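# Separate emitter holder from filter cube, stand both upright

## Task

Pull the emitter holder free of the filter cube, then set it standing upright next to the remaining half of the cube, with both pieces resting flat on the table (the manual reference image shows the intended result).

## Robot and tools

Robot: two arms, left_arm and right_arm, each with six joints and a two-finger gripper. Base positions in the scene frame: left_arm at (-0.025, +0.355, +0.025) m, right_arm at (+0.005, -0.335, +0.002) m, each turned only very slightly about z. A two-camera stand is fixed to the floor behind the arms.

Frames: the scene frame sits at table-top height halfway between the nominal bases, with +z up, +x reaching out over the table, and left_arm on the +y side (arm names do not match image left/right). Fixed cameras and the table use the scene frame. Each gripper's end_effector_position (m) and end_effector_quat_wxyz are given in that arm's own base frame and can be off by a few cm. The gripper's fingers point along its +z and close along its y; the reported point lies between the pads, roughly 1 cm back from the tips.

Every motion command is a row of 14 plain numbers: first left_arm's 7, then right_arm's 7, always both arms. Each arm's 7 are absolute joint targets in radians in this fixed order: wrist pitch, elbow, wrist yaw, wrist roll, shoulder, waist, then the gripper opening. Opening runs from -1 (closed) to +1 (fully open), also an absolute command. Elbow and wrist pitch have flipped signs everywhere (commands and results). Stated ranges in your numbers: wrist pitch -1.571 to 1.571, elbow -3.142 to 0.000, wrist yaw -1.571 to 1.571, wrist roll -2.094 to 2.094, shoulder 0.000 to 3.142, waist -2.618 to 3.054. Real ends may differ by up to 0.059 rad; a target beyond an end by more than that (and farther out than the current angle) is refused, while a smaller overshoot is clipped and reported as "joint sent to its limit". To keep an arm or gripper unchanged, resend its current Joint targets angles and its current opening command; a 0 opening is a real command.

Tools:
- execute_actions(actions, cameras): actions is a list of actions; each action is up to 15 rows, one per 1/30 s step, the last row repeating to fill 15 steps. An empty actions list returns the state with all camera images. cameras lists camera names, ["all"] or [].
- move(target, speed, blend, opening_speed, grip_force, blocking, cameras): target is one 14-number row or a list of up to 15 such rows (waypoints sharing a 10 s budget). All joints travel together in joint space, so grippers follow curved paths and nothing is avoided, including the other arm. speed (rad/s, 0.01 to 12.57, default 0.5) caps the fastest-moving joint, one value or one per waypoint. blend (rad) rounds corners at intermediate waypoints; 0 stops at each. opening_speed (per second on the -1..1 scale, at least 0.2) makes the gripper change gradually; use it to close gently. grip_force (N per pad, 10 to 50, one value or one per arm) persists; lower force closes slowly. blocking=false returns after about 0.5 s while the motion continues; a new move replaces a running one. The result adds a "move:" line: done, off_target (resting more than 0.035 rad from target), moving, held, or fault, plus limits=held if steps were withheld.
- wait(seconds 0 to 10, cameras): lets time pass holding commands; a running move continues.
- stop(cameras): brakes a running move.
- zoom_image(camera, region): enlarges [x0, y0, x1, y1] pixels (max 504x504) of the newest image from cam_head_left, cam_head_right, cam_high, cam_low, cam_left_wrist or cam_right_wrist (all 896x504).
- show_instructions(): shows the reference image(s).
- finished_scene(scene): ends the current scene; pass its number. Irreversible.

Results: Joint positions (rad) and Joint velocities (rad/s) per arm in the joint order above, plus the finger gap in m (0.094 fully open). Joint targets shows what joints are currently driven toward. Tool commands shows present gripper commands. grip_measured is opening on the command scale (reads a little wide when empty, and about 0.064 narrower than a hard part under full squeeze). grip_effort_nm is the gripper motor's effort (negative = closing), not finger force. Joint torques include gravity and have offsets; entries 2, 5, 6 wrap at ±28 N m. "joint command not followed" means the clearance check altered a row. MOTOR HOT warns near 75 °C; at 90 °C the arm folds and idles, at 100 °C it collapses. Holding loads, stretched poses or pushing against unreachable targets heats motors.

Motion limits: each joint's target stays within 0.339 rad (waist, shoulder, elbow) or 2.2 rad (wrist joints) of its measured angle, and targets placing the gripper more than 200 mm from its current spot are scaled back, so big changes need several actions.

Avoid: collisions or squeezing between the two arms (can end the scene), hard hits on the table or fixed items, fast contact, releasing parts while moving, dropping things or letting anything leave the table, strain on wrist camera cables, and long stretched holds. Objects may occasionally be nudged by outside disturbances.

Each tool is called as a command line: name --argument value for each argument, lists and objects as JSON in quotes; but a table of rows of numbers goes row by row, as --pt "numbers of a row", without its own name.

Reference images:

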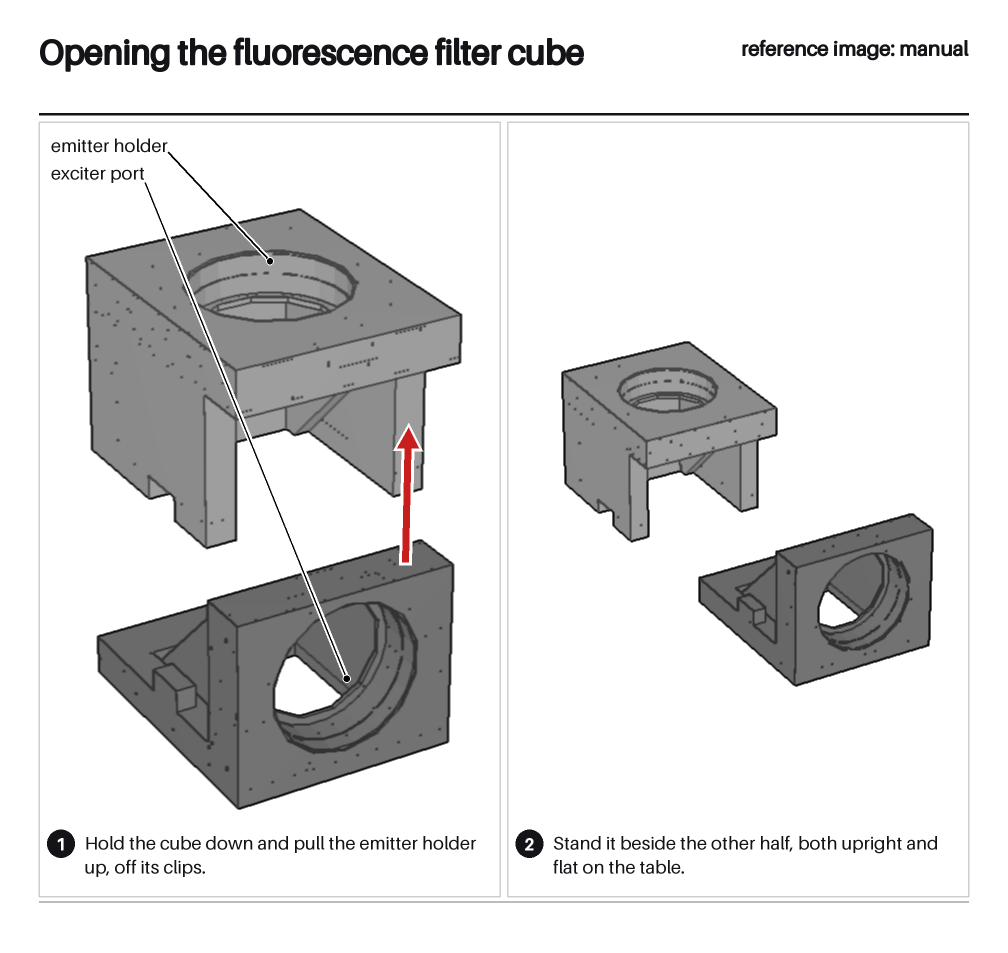

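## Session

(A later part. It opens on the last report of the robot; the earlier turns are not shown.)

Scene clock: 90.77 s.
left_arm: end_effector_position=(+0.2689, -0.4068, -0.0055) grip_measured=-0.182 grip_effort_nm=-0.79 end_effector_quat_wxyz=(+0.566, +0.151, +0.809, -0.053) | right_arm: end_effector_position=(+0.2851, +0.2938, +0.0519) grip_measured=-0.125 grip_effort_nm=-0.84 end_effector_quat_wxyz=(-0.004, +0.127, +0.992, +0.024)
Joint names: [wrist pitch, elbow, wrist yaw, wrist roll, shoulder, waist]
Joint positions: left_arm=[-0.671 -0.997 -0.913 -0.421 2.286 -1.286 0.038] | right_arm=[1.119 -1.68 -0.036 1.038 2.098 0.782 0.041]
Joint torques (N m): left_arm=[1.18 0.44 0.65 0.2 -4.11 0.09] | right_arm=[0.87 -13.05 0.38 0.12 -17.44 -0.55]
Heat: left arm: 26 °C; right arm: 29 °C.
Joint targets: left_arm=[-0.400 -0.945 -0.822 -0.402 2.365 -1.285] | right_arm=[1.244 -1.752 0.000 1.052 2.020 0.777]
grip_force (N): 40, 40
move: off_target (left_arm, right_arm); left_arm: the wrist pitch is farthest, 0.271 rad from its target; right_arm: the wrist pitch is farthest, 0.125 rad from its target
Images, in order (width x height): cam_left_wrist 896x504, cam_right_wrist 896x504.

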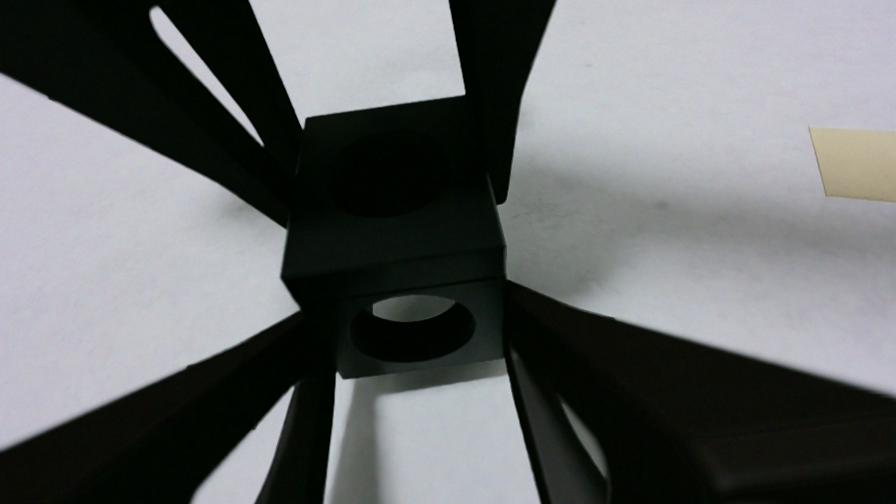

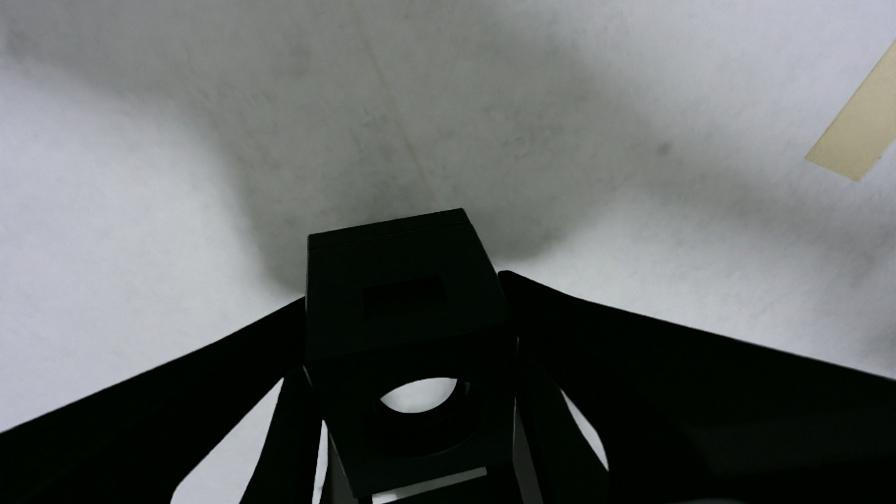

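move --pt "-0.4 -0.945 -0.822 -0.402 2.365 -1.285 -0.25 1.09 -1.60 0 1.052 2.06 0.777 -0.3" --pt "0.1 -0.92 -0.85 -0.402 2.39 -1.285 -0.25 1.09 -1.60 0 1.052 2.07 0.777 -0.3" --speed '[0.15, 0.3]' --grip_force 50 --cameras '["cam_left_wrist", "cam_right_wrist"]'

Scene clock: 95.37 s.
left_arm: end_effector_position=(+0.2616, -0.3875, -0.0211) grip_measured=-0.187 grip_effort_nm=-0.98 end_effector_quat_wxyz=(+0.524, +0.176, +0.833, +0.006) | right_arm: end_effector_position=(+0.2798, +0.3064, +0.0388) grip_measured=-0.134 grip_effort_nm=-1.02 end_effector_quat_wxyz=(-0.016, +0.117, +0.991, +0.057)
Joint names: [wrist pitch, elbow, wrist yaw, wrist roll, shoulder, waist]
Joint positions: left_arm=[-0.403 -1.016 -0.914 -0.496 2.252 -1.29 0.038] | right_arm=[1.025 -1.618 -0.096 1.025 2.095 0.787 0.041]
Joint torques (N m): left_arm=[3.78 3.88 0.32 1.08 0.21 0.39] | right_arm=[0.23 -4.19 1.03 0.25 -12.81 -0.91]
Heat: left arm: 27 °C; right arm: 30 °C.
Joint targets: left_arm=[0.100 -0.920 -0.850 -0.402 2.390 -1.285] | right_arm=[1.090 -1.600 0.000 1.052 2.070 0.777]
move: off_target (left_arm, right_arm); left_arm: the wrist pitch is farthest, 0.503 rad from its target; right_arm: the wrist yaw is farthest, 0.096 rad from its target
Images, in order (width x height): cam_left_wrist 896x504, cam_right_wrist 896x504.

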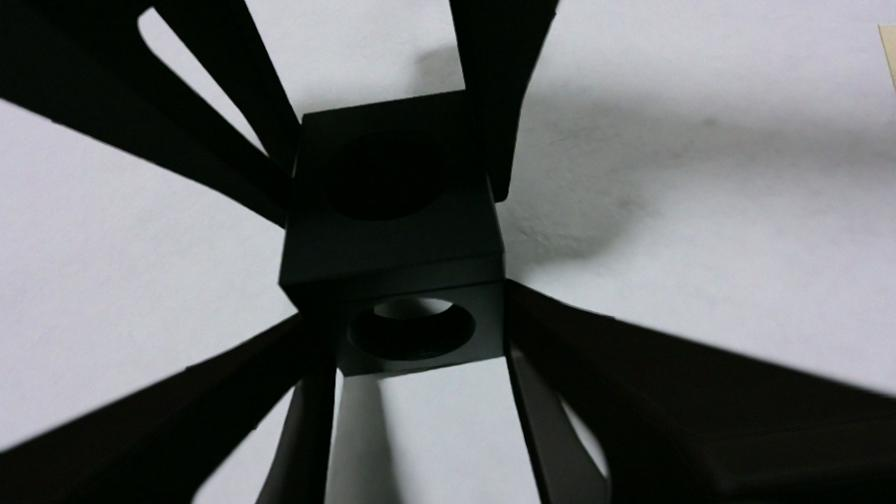

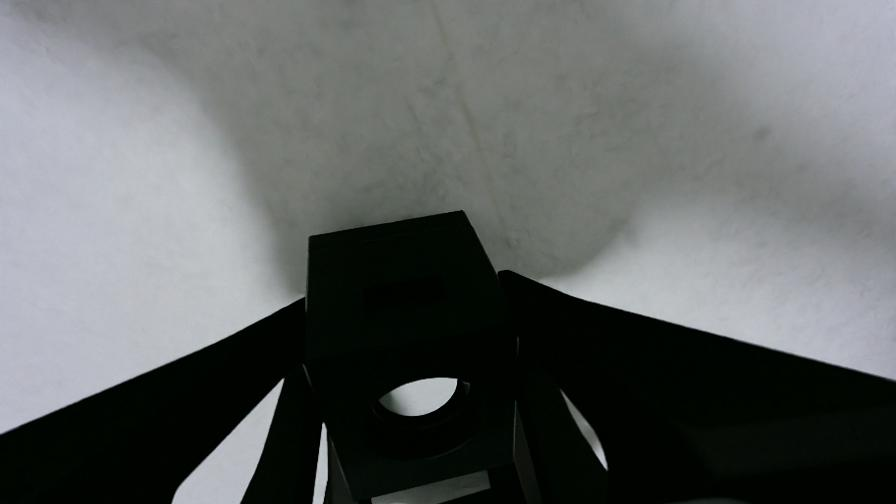

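zoom_image --camera "cam_left_wrist" --region '[260, 80, 540, 390]'

zoom_image --camera "cam_right_wrist" --region '[280, 190, 540, 504]'

Scaled by 1.626 from the camera's 896x504 image, which has a finer 1280x720 frame.

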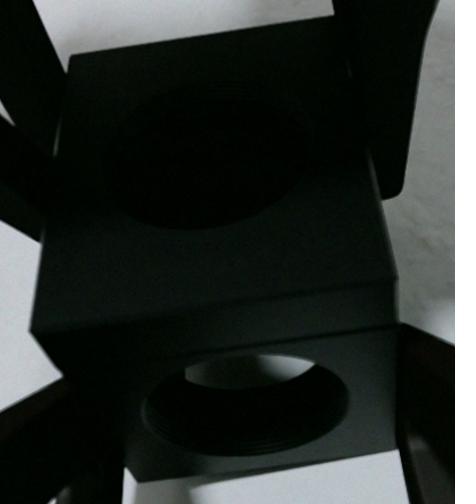

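Scaled by 1.605 from the camera's 896x504 image, which has a finer 1280x720 frame.

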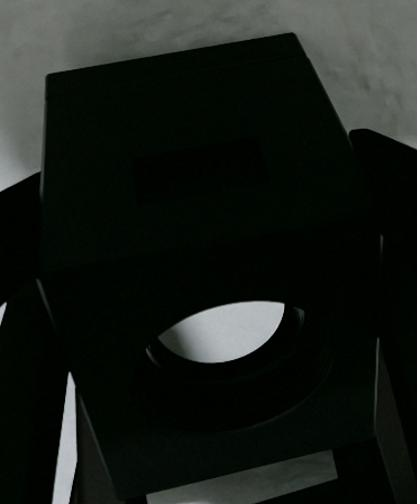

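move --pt "0.3 -0.90 -0.85 -0.402 2.42 -1.285 -0.25 1.24 -1.75 0 1.052 2.03 0.777 -0.3" --pt "0.3 -0.90 -0.85 -0.402 2.42 -1.285 -0.25 1.32 -1.83 0 1.052 2.0 0.777 -0.3" --speed 0.2 --blend '[0.03, 0]' --cameras '["cam_left_wrist", "cam_right_wrist"]'

Scene clock: 98.57 s.
left_arm: end_effector_position=(+0.2676, -0.3562, -0.0066) grip_measured=-0.188 grip_effort_nm=-0.98 end_effector_quat_wxyz=(+0.550, +0.149, +0.817, +0.086) | right_arm: end_effector_position=(+0.2840, +0.3394, +0.0662) grip_measured=-0.134 grip_effort_nm=-1.02 end_effector_quat_wxyz=(-0.004, +0.073, +0.992, +0.102)
Joint names: [wrist pitch, elbow, wrist yaw, wrist roll, shoulder, waist]
Joint positions: left_arm=[-0.267 -1.022 -1.083 -0.548 2.233 -1.295 0.038] | right_arm=[1.04 -1.726 -0.133 0.974 2.102 0.818 0.041]
Joint torques (N m): left_arm=[4.27 5.45 1.83 1.57 3.19 0.77] | right_arm=[2.14 -16.65 1.45 0.77 -19.77 -3.54]
Heat: left arm: 30 °C; right arm: 30 °C.
Joint targets: left_arm=[0.264 -0.908 -0.865 -0.411 2.408 -1.286] | right_arm=[1.320 -1.830 0.000 1.052 2.000 0.777]
move: off_target (left_arm, right_arm); left_arm: the wrist pitch is farthest, 0.567 rad from its target; right_arm: the wrist pitch is farthest, 0.280 rad from its target
Images, in order (width x height): cam_left_wrist 896x504, cam_right_wrist 896x504.

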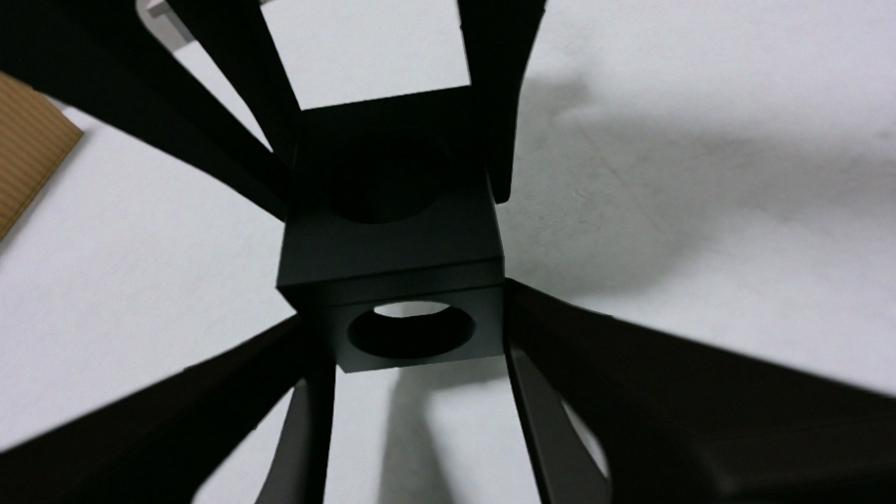

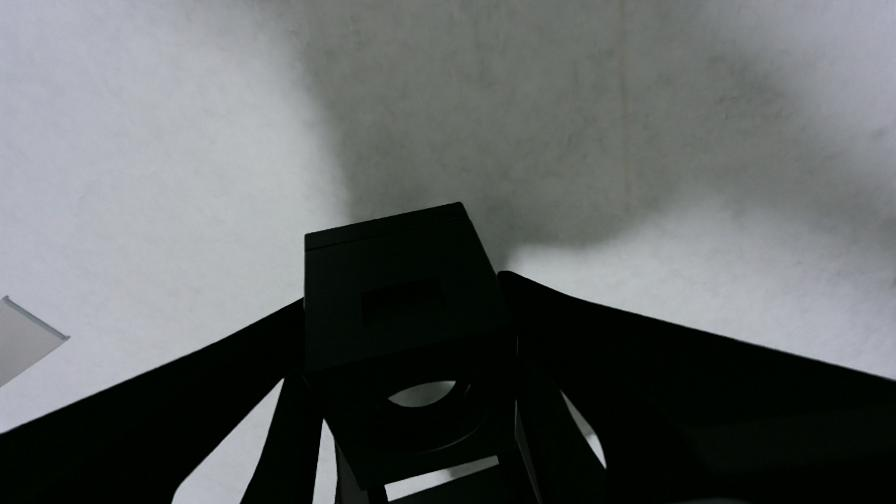

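move --pt "-0.5 -0.945 -0.822 -0.402 2.355 -1.285 -0.25 1.12 -1.63 0 1.052 2.05 0.777 -0.3" --pt "-0.79 -0.965 -0.822 -0.402 2.31 -1.285 -0.25 1.09 -1.60 0 1.052 2.06 0.777 -0.3" --speed '[0.3, 0.2]' --blend '[0.03, 0]' --cameras '["cam_left_wrist", "cam_right_wrist"]'

Scene clock: 107.77 s.
left_arm: end_effector_position=(+0.2642, -0.4160, -0.0074) grip_measured=-0.188 grip_effort_nm=-0.98 end_effector_quat_wxyz=(+0.559, +0.155, +0.809, -0.096) | right_arm: end_effector_position=(+0.2796, +0.2914, +0.0368) grip_measured=-0.143 grip_effort_nm=-1.02 end_effector_quat_wxyz=(-0.007, +0.145, +0.989, +0.022)
Joint names: [wrist pitch, elbow, wrist yaw, wrist roll, shoulder, waist]
Joint positions: left_arm=[-0.754 -0.971 -0.842 -0.422 2.291 -1.284 0.038] | right_arm=[1.063 -1.615 -0.037 1.079 2.095 0.787 0.04]
Joint torques (N m): left_arm=[-2.04 -2.86 -0.07 0.22 -8.18 -0.1] | right_arm=[-0.07 -4.49 0.39 -0.33 -13.6 -0.91]
Heat: left arm: 34 °C; right arm: 34 °C.
Joint targets: left_arm=[-0.790 -0.965 -0.822 -0.402 2.310 -1.285] | right_arm=[1.090 -1.600 0.000 1.052 2.060 0.777]
move: off_target (left_arm, right_arm); left_arm: the wrist pitch is farthest, 0.036 rad from its target; right_arm: the wrist yaw is farthest, 0.037 rad from its target
Images, in order (width x height): cam_left_wrist 896x504, cam_right_wrist 896x504.

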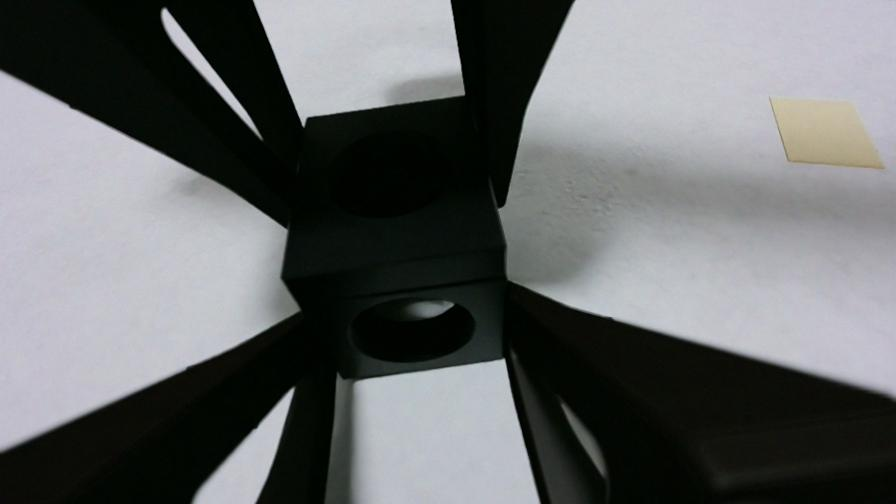

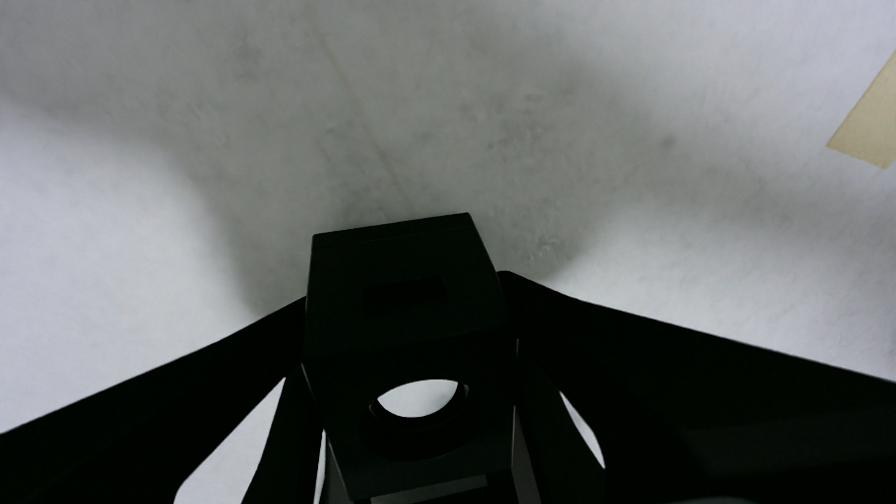

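move --pt "-0.79 -0.965 -0.822 -0.402 2.310 -1.285 0.3 1.09 -1.60 0 1.052 2.06 0.777 -0.3" --pt "-0.806 -0.932 -0.842 -0.430 2.285 -1.283 0.3 1.09 -1.60 0 1.052 2.06 0.777 -0.3" --speed 0.2 --opening_speed 0.8 --cameras '["cam_left_wrist", "cam_right_wrist"]'

Scene clock: 110.90 s.
left_arm: end_effector_position=(+0.2618, -0.4128, -0.0092) grip_measured=+0.298 grip_effort_nm=0.13 end_effector_quat_wxyz=(+0.559, +0.155, +0.808, -0.104) | right_arm: end_effector_position=(+0.2803, +0.2891, +0.0360) grip_measured=-0.144 grip_effort_nm=-1.02 end_effector_quat_wxyz=(-0.003, +0.135, +0.991, +0.017)
Joint names: [wrist pitch, elbow, wrist yaw, wrist roll, shoulder, waist]
Joint positions: left_arm=[-0.798 -0.942 -0.83 -0.42 2.291 -1.284 0.061] | right_arm=[1.064 -1.612 -0.025 1.057 2.095 0.787 0.04]
Joint torques (N m): left_arm=[-1.79 -2.33 -0.39 -0.18 -9.69 0.1] | right_arm=[-0.07 -4.7 0.27 -0.07 -13.57 -0.94]
Heat: left arm: 33 °C; right arm: 34 °C.
Joint targets: left_arm=[-0.806 -0.932 -0.842 -0.430 2.285 -1.283] | right_arm=[1.090 -1.600 0.000 1.052 2.060 0.777]
move: done
Images, in order (width x height): cam_left_wrist 896x504, cam_right_wrist 896x504.

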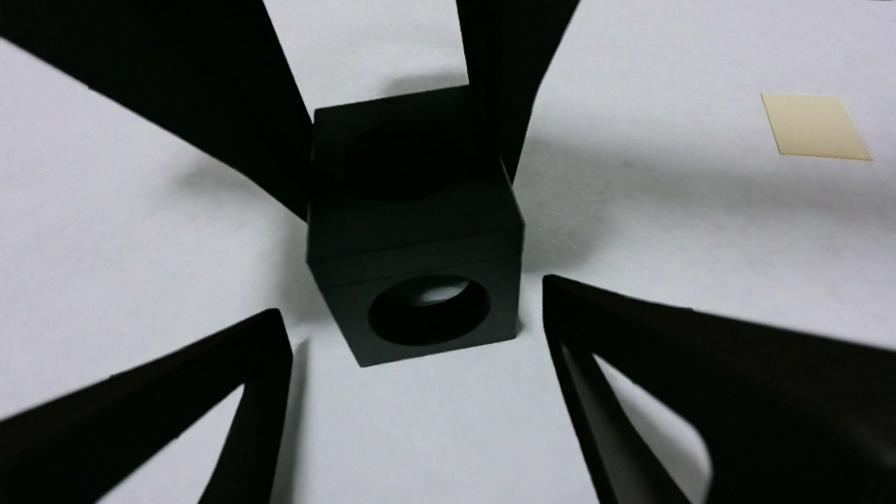

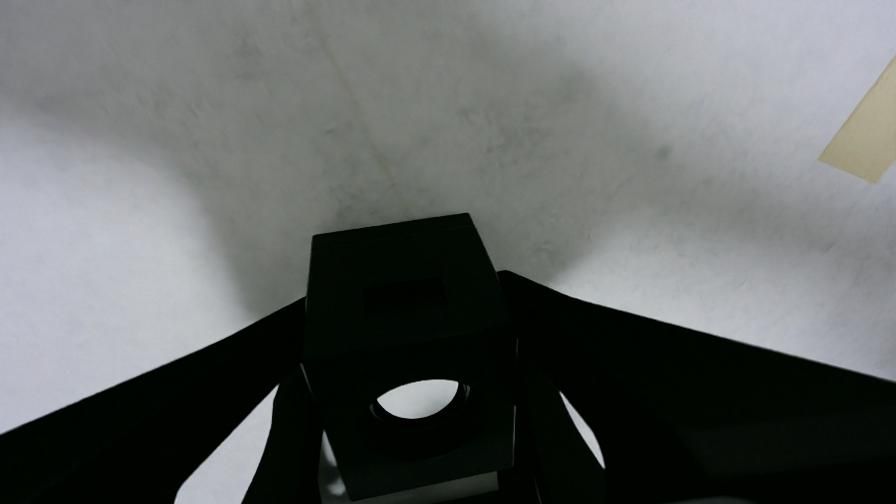

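move --target '[-0.79, -0.972, -0.835, -0.425, 2.29, -1.300, 0.3, 1.09, -1.60, 0, 1.052, 2.06, 0.777, -0.3]' --speed 0.2 --opening_speed 0.8 --cameras '["cam_left_wrist"]'

Scene clock: 112.63 s.
left_arm: end_effector_position=(+0.2590, -0.4197, -0.0053) grip_measured=+0.298 grip_effort_nm=0.13 end_effector_quat_wxyz=(+0.561, +0.156, +0.805, -0.112) | right_arm: end_effector_position=(+0.2803, +0.2891, +0.0360) grip_measured=-0.144 grip_effort_nm=-1.02 end_effector_quat_wxyz=(-0.003, +0.135, +0.991, +0.017)
Joint names: [wrist pitch, elbow, wrist yaw, wrist roll, shoulder, waist]
Joint positions: left_arm=[-0.798 -0.956 -0.831 -0.421 2.291 -1.294 0.061] | right_arm=[1.064 -1.612 -0.025 1.057 2.095 0.787 0.04]
Joint torques (N m): left_arm=[-1.63 -4.53 -0.28 -0.09 -9.44 -0.5] | right_arm=[-0.08 -4.7 0.27 -0.09 -13.59 -0.9]
Heat: left arm: 32 °C; right arm: 34 °C.
Joint targets: left_arm=[-0.790 -0.972 -0.835 -0.425 2.290 -1.300] | right_arm=[1.090 -1.600 0.000 1.052 2.060 0.777]
move: done
Images, in order (width x height): cam_left_wrist 896x504.

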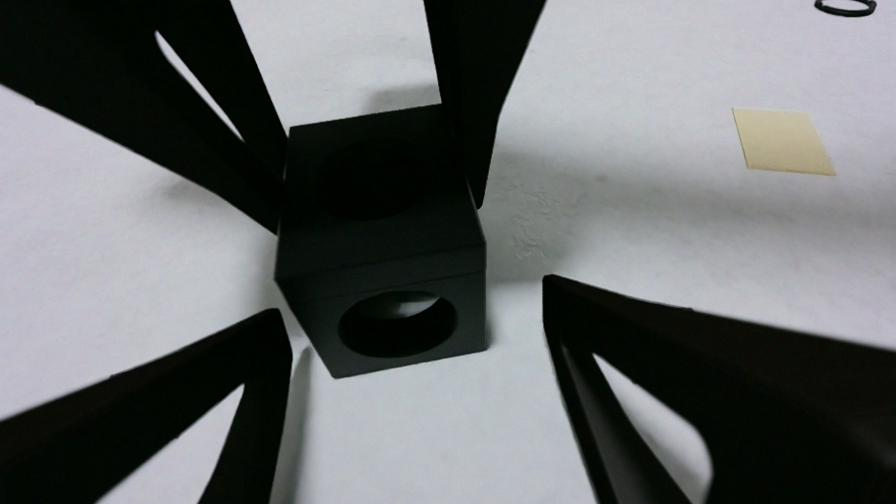

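move --target '[-0.79, -0.975, -0.835, -0.425, 2.295, -1.282, 0.3, 1.09, -1.60, 0, 1.052, 2.06, 0.777, -0.3]' --speed 0.2 --opening_speed 0.8 --cameras '["cam_left_wrist"]'

Scene clock: 113.87 s.
left_arm: end_effector_position=(+0.2609, -0.4185, -0.0053) grip_measured=+0.298 grip_effort_nm=0.13 end_effector_quat_wxyz=(+0.561, +0.154, +0.805, -0.111) | right_arm: end_effector_position=(+0.2803, +0.2891, +0.0360) grip_measured=-0.144 grip_effort_nm=-1.02 end_effector_quat_wxyz=(-0.003, +0.135, +0.991, +0.017)
Joint names: [wrist pitch, elbow, wrist yaw, wrist roll, shoulder, waist]
Joint positions: left_arm=[-0.798 -0.956 -0.831 -0.421 2.291 -1.289 0.061] | right_arm=[1.064 -1.612 -0.025 1.057 2.095 0.787 0.04]
Joint torques (N m): left_arm=[-1.62 -4.68 -0.28 -0.07 -9.13 0.58] | right_arm=[-0.07 -4.68 0.27 -0.06 -13.57 -0.9]
Heat: left arm: 32 °C; right arm: 34 °C.
Joint targets: left_arm=[-0.790 -0.975 -0.835 -0.425 2.295 -1.282] | right_arm=[1.090 -1.600 0.000 1.052 2.060 0.777]
move: done
Images, in order (width x height): cam_left_wrist 896x504.

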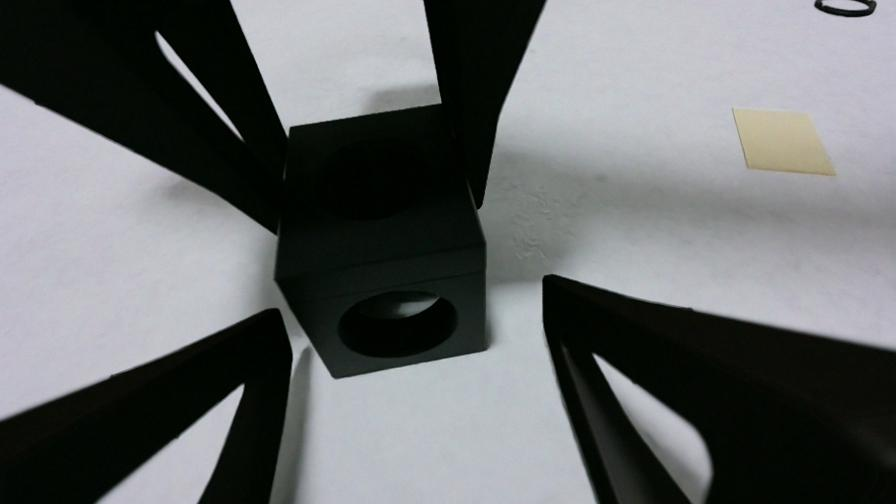

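move --pt "-0.775 -0.988 -0.835 -0.425 2.30 -1.274 0.3 1.09 -1.60 0 1.052 2.06 0.777 -0.3" --speed 0.2 --opening_speed 0.8 --cameras '["cam_left_wrist"]'

Scene clock: 115.17 s.
left_arm: end_effector_position=(+0.2654, -0.4201, -0.0025) grip_measured=+0.298 grip_effort_nm=0.13 end_effector_quat_wxyz=(+0.563, +0.149, +0.805, -0.111) | right_arm: end_effector_position=(+0.2803, +0.2891, +0.0360) grip_measured=-0.144 grip_effort_nm=-1.02 end_effector_quat_wxyz=(-0.003, +0.135, +0.991, +0.017)
Joint names: [wrist pitch, elbow, wrist yaw, wrist roll, shoulder, waist]
Joint positions: left_arm=[-0.79 -0.971 -0.831 -0.421 2.291 -1.281 0.061] | right_arm=[1.064 -1.612 -0.025 1.057 2.095 0.787 0.04]
Joint torques (N m): left_arm=[-1.54 -4.71 -0.3 -0.07 -8.79 0.62] | right_arm=[-0.06 -4.71 0.27 -0.08 -13.56 -0.9]
Heat: left arm: 32 °C; right arm: 34 °C.
Joint targets: left_arm=[-0.775 -0.988 -0.835 -0.425 2.300 -1.274] | right_arm=[1.090 -1.600 0.000 1.052 2.060 0.777]
move: done
Images, in order (width x height): cam_left_wrist 896x504.

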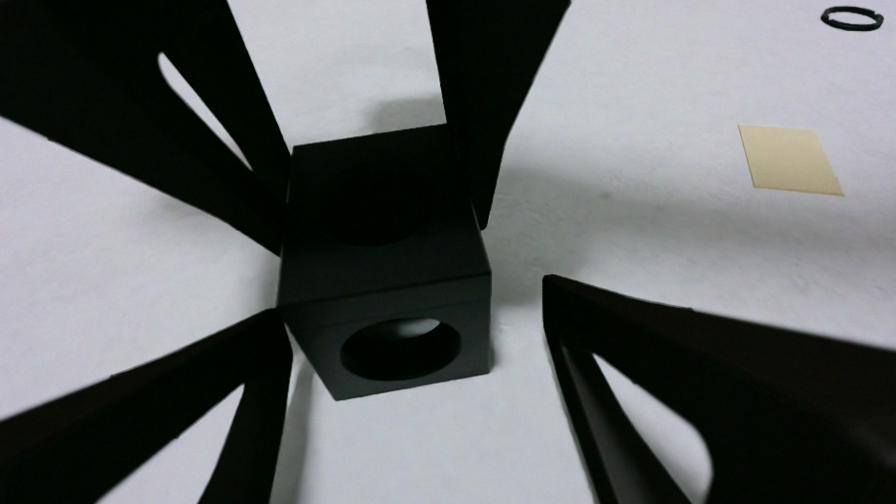

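move --pt "-0.775 -0.988 -0.835 -0.425 2.30 -1.278 -0.25 1.09 -1.60 0 1.052 2.06 0.777 -0.3" --opening_speed 0.4 --cameras '["cam_left_wrist", "cam_right_wrist"]'

Scene clock: 117.73 s.
left_arm: end_effector_position=(+0.2656, -0.4192, -0.0028) grip_measured=-0.185 grip_effort_nm=-0.96 end_effector_quat_wxyz=(+0.563, +0.148, +0.805, -0.108) | right_arm: end_effector_position=(+0.2804, +0.2881, +0.0359) grip_measured=-0.144 grip_effort_nm=-1.02 end_effector_quat_wxyz=(-0.002, +0.134, +0.991, +0.015)
Joint names: [wrist pitch, elbow, wrist yaw, wrist roll, shoulder, waist]
Joint positions: left_arm=[-0.786 -0.971 -0.835 -0.421 2.291 -1.281 0.038] | right_arm=[1.066 -1.612 -0.021 1.056 2.095 0.787 0.04]
Joint torques (N m): left_arm=[-1.6 -4.68 -0.23 -0.05 -8.84 0.25] | right_arm=[-0.08 -4.7 0.23 -0.05 -13.55 -0.99]
Heat: left arm: 31 °C; right arm: 34 °C.
Joint targets: left_arm=[-0.775 -0.988 -0.835 -0.425 2.300 -1.278] | right_arm=[1.090 -1.600 0.000 1.052 2.060 0.777]
move: done
Images, in order (width x height): cam_left_wrist 896x504, cam_right_wrist 896x504.

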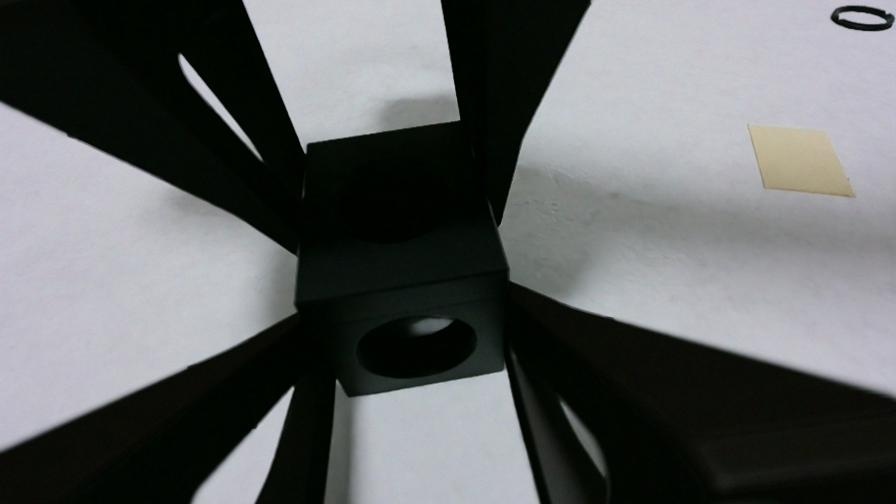

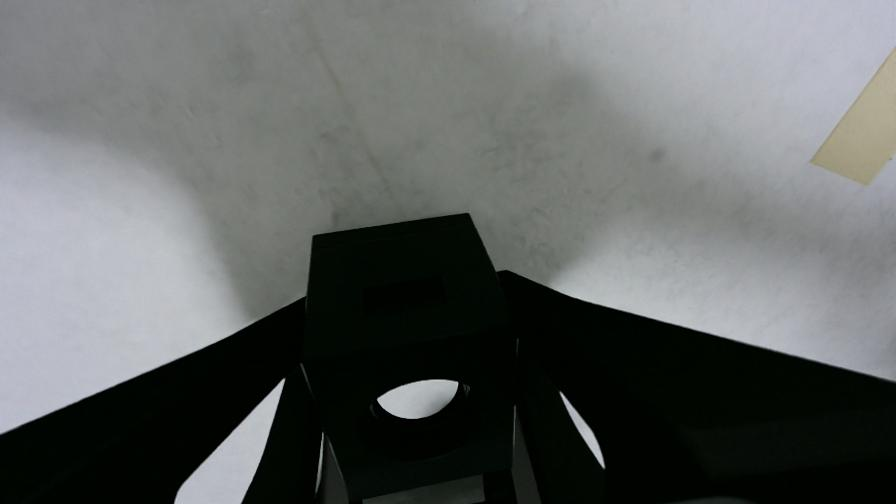

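move --pt "-0.325 -0.911 -0.655 -0.315 2.44 -1.278 -0.25 1.09 -1.60 0 1.052 2.05 0.777 -0.3" --pt "-0.325 -0.911 -0.655 -0.315 2.44 -1.278 -0.25 1.09 -1.672 0 1.052 1.94 0.777 -0.3" --speed '[0.3, 0.08]' --cameras '["cam_left_wrist", "cam_right_wrist"]'

Scene clock: 121.57 s.
left_arm: end_effector_position=(+0.2658, -0.4136, -0.0133) grip_measured=-0.186 grip_effort_nm=-0.98 end_effector_quat_wxyz=(+0.553, +0.178, +0.810, -0.075) | right_arm: end_effector_position=(+0.2837, +0.2909, +0.0412) grip_measured=-0.144 grip_effort_nm=-1.02 end_effector_quat_wxyz=(+0.005, +0.133, +0.991, +0.026)
Joint names: [wrist pitch, elbow, wrist yaw, wrist roll, shoulder, waist]
Joint positions: left_arm=[-0.724 -0.977 -0.833 -0.384 2.295 -1.277 0.038] | right_arm=[1.054 -1.612 -0.023 1.053 2.082 0.785 0.04]
Joint torques (N m): left_arm=[2.49 1.62 1.59 0.78 0.5 -0.03] | right_arm=[0 -11.86 0.24 -0.04 -22.75 -0.76]
Heat: left arm: 32 °C; right arm: 34 °C.
Joint targets: left_arm=[-0.325 -0.911 -0.655 -0.315 2.440 -1.278] | right_arm=[1.090 -1.672 0.000 1.052 1.940 0.777]
move: off_target (left_arm, right_arm); left_arm: the wrist pitch is farthest, 0.399 rad from its target; right_arm: the shoulder is farthest, 0.142 rad from its target
Images, in order (width x height): cam_left_wrist 896x504, cam_right_wrist 896x504.

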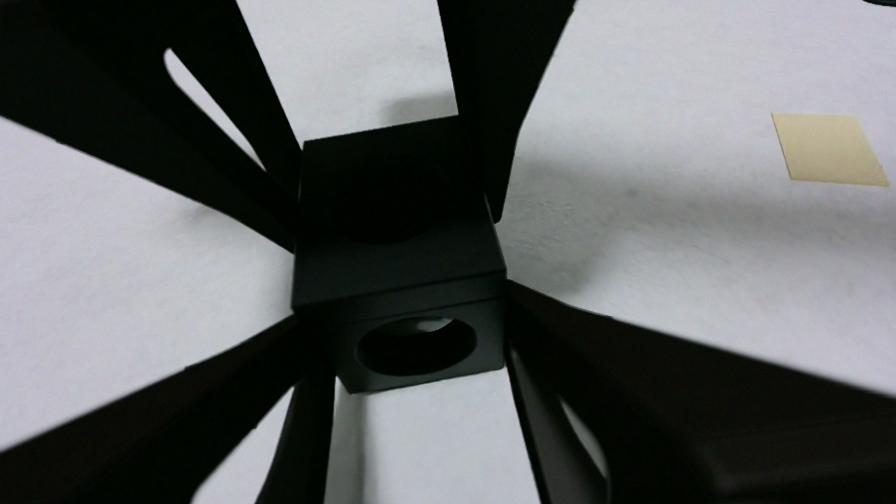

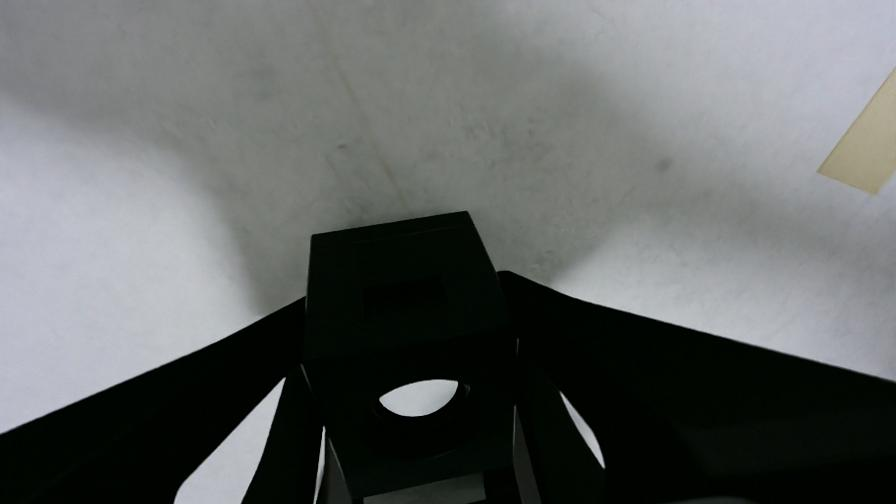

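move --pt "-0.055 -0.864 -0.545 -0.245 2.527 -1.278 -0.25 1.09 -1.729 0 1.052 1.848 0.777 -0.3" --speed 0.15 --cameras '["cam_left_wrist", "cam_right_wrist"]'

Scene clock: 124.20 s.
left_arm: end_effector_position=(+0.2721, -0.4049, -0.0138) grip_measured=-0.186 grip_effort_nm=-0.98 end_effector_quat_wxyz=(+0.562, +0.183, +0.805, -0.045) | right_arm: end_effector_position=(+0.2917, +0.2973, +0.0514) grip_measured=-0.144 grip_effort_nm=-1.02 end_effector_quat_wxyz=(+0.025, +0.131, +0.990, +0.047)
Joint names: [wrist pitch, elbow, wrist yaw, wrist roll, shoulder, waist]
Joint positions: left_arm=[-0.725 -0.977 -0.871 -0.34 2.303 -1.268 0.038] | right_arm=[1.02 -1.612 -0.017 1.05 2.057 0.785 0.04]
Joint torques (N m): left_arm=[3.27 2.76 2.15 0.75 1.62 -0.51] | right_arm=[0.21 -17.77 0.2 0.01 25.22 -0.76]
Heat: left arm: 33 °C; right arm: 35 °C.
Joint targets: left_arm=[-0.250 -0.897 -0.640 -0.273 2.462 -1.275] | right_arm=[1.090 -1.729 0.000 1.052 1.848 0.777]
move: off_target (left_arm, right_arm); left_arm: the wrist pitch is farthest, 0.670 rad from its target; right_arm: the shoulder is farthest, 0.209 rad from its target
Images, in order (width x height): cam_left_wrist 896x504, cam_right_wrist 896x504.

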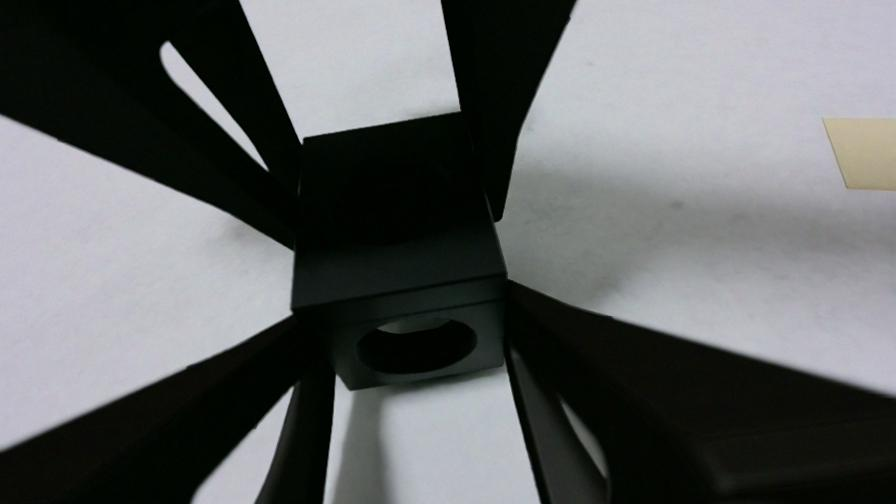

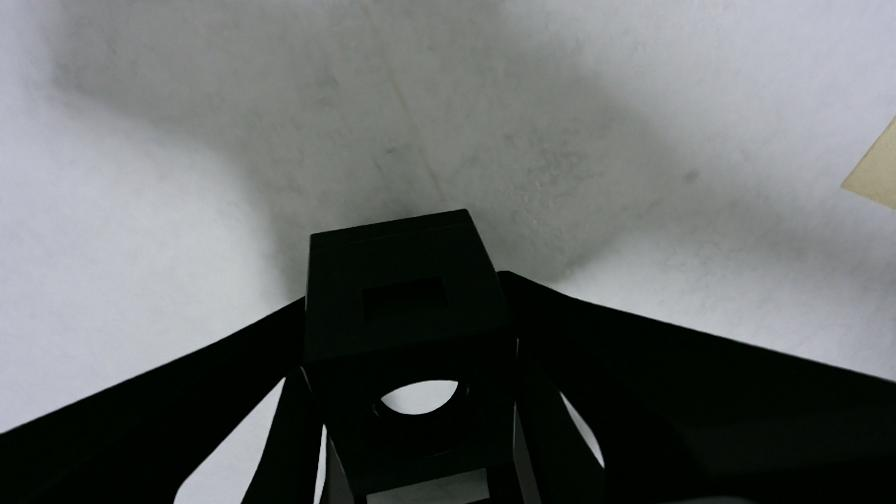

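zoom_image --camera "cam_left_wrist" --region '[270, 220, 540, 400]'

zoom_image --camera "cam_right_wrist" --region '[290, 200, 530, 360]'

Scaled by 1.867 from the camera's 896x504 image, which has a finer 1280x720 frame.

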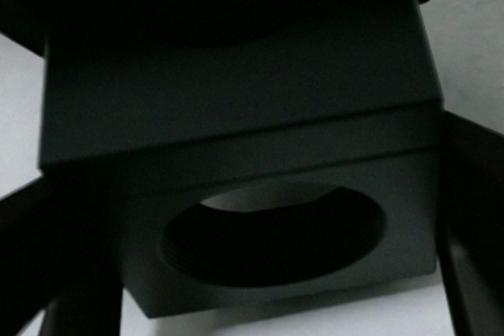

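Scaled by 2.100 from the camera's 896x504 image, which has a finer 1280x720 frame.

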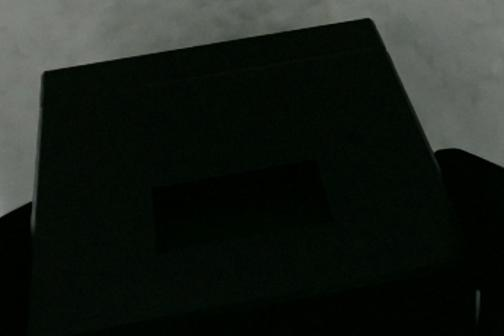

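zoom_image --camera "cam_right_wrist" --region '[260, 340, 400, 504]'

zoom_image --camera "cam_right_wrist" --region '[460, 340, 620, 504]'

Scaled by 3.073 from the camera's 896x504 image, which has a finer 1280x720 frame.

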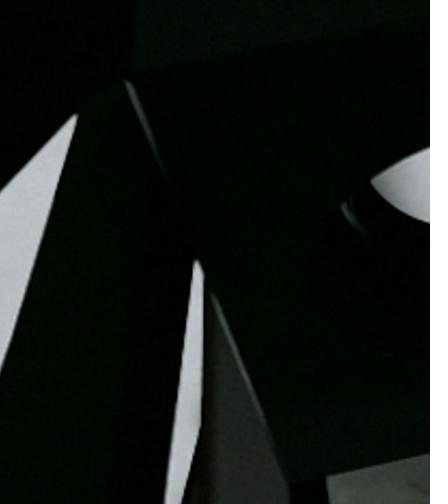

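Scaled by 3.073 from the camera's 896x504 image, which has a finer 1280x720 frame.

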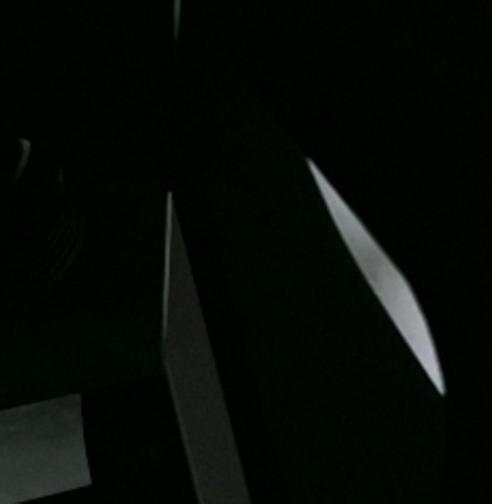

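wait --seconds 0 --cameras '["cam_head_left","cam_head_right","cam_low","cam_high"]'

zoom_image --camera "cam_head_left" --region '[380, 240, 460, 320]'

zoom_image --camera "cam_low" --region '[430, 240, 500, 290]'

zoom_image --camera "cam_high" --region '[490, 160, 570, 230]'

Scene clock: 128.03 s.
left_arm: end_effector_position=(+0.2722, -0.4049, -0.0137) grip_measured=-0.186 grip_effort_nm=-0.98 end_effector_quat_wxyz=(+0.562, +0.183, +0.805, -0.045) | right_arm: end_effector_position=(+0.2918, +0.2973, +0.0515) grip_measured=-0.144 grip_effort_nm=-1.02 end_effector_quat_wxyz=(+0.026, +0.131, +0.990, +0.047)
Joint names: [wrist pitch, elbow, wrist yaw, wrist roll, shoulder, waist]
Joint positions: left_arm=[-0.725 -0.977 -0.871 -0.34 2.303 -1.268 0.038] | right_arm=[1.02 -1.612 -0.017 1.05 2.057 0.785 0.04]
Joint torques (N m): left_arm=[3.31 2.86 2.13 0.76 1.61 -0.54] | right_arm=[0.2 -17.81 0.15 0.01 25.31 -0.76]
Heat: left arm: 36 °C; right arm: 40 °C.
Joint targets: left_arm=[-0.250 -0.897 -0.640 -0.273 2.462 -1.275] | right_arm=[1.090 -1.729 0.000 1.052 1.848 0.777]
Tool commands: left_gripper/opening=-0.25 right_gripper/opening=-0.3
Images, in order (width x height): cam_head_left 896x504, cam_head_right 896x504, cam_high 896x504, cam_low 896x504.

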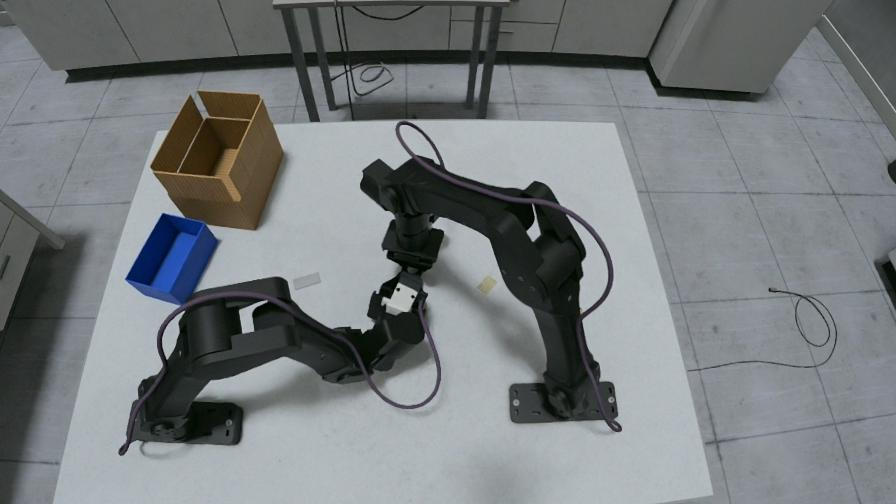

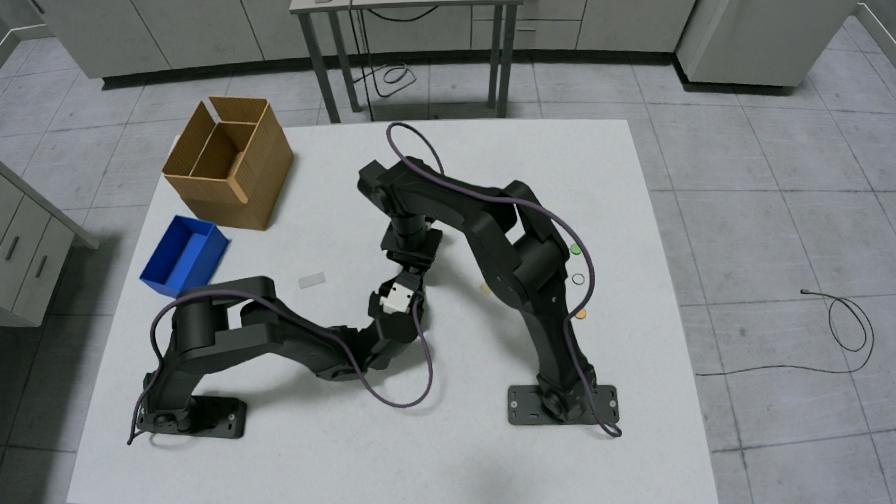

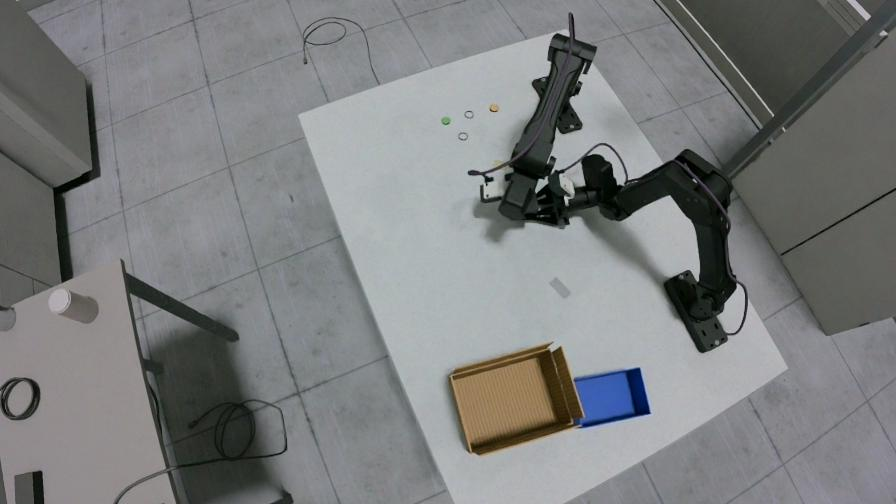

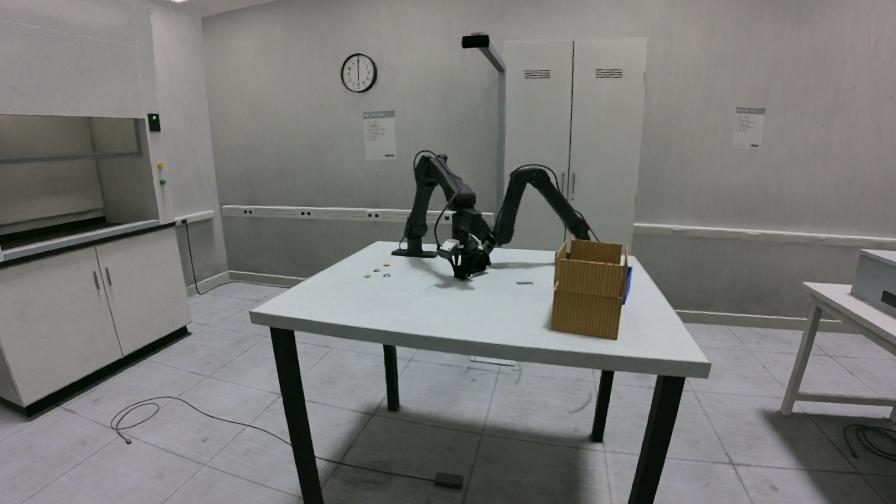

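Scaled by 6.300 from the camera's 896x504 image, which has a finer 1280x720 frame.

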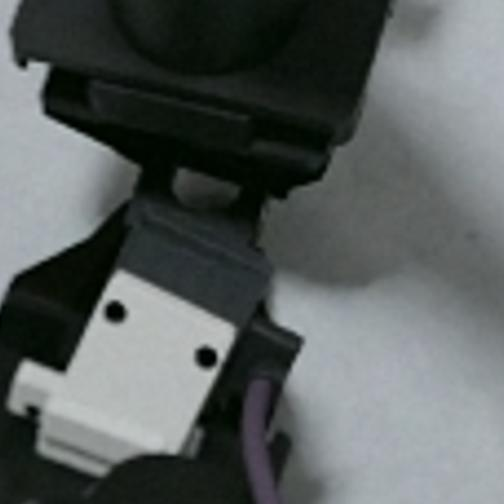

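Scaled by 7.200 from the camera's 896x504 image, which has a finer 1280x720 frame.

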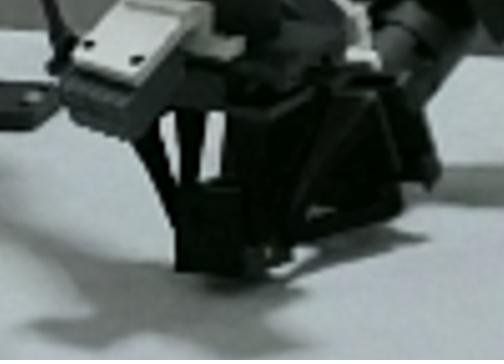

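Scaled by 6.300 from the camera's 896x504 image, which has a finer 1280x720 frame.

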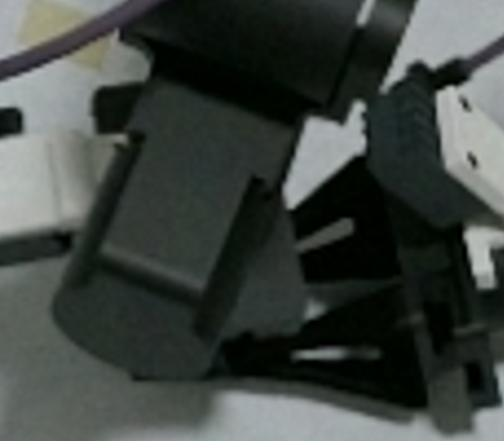

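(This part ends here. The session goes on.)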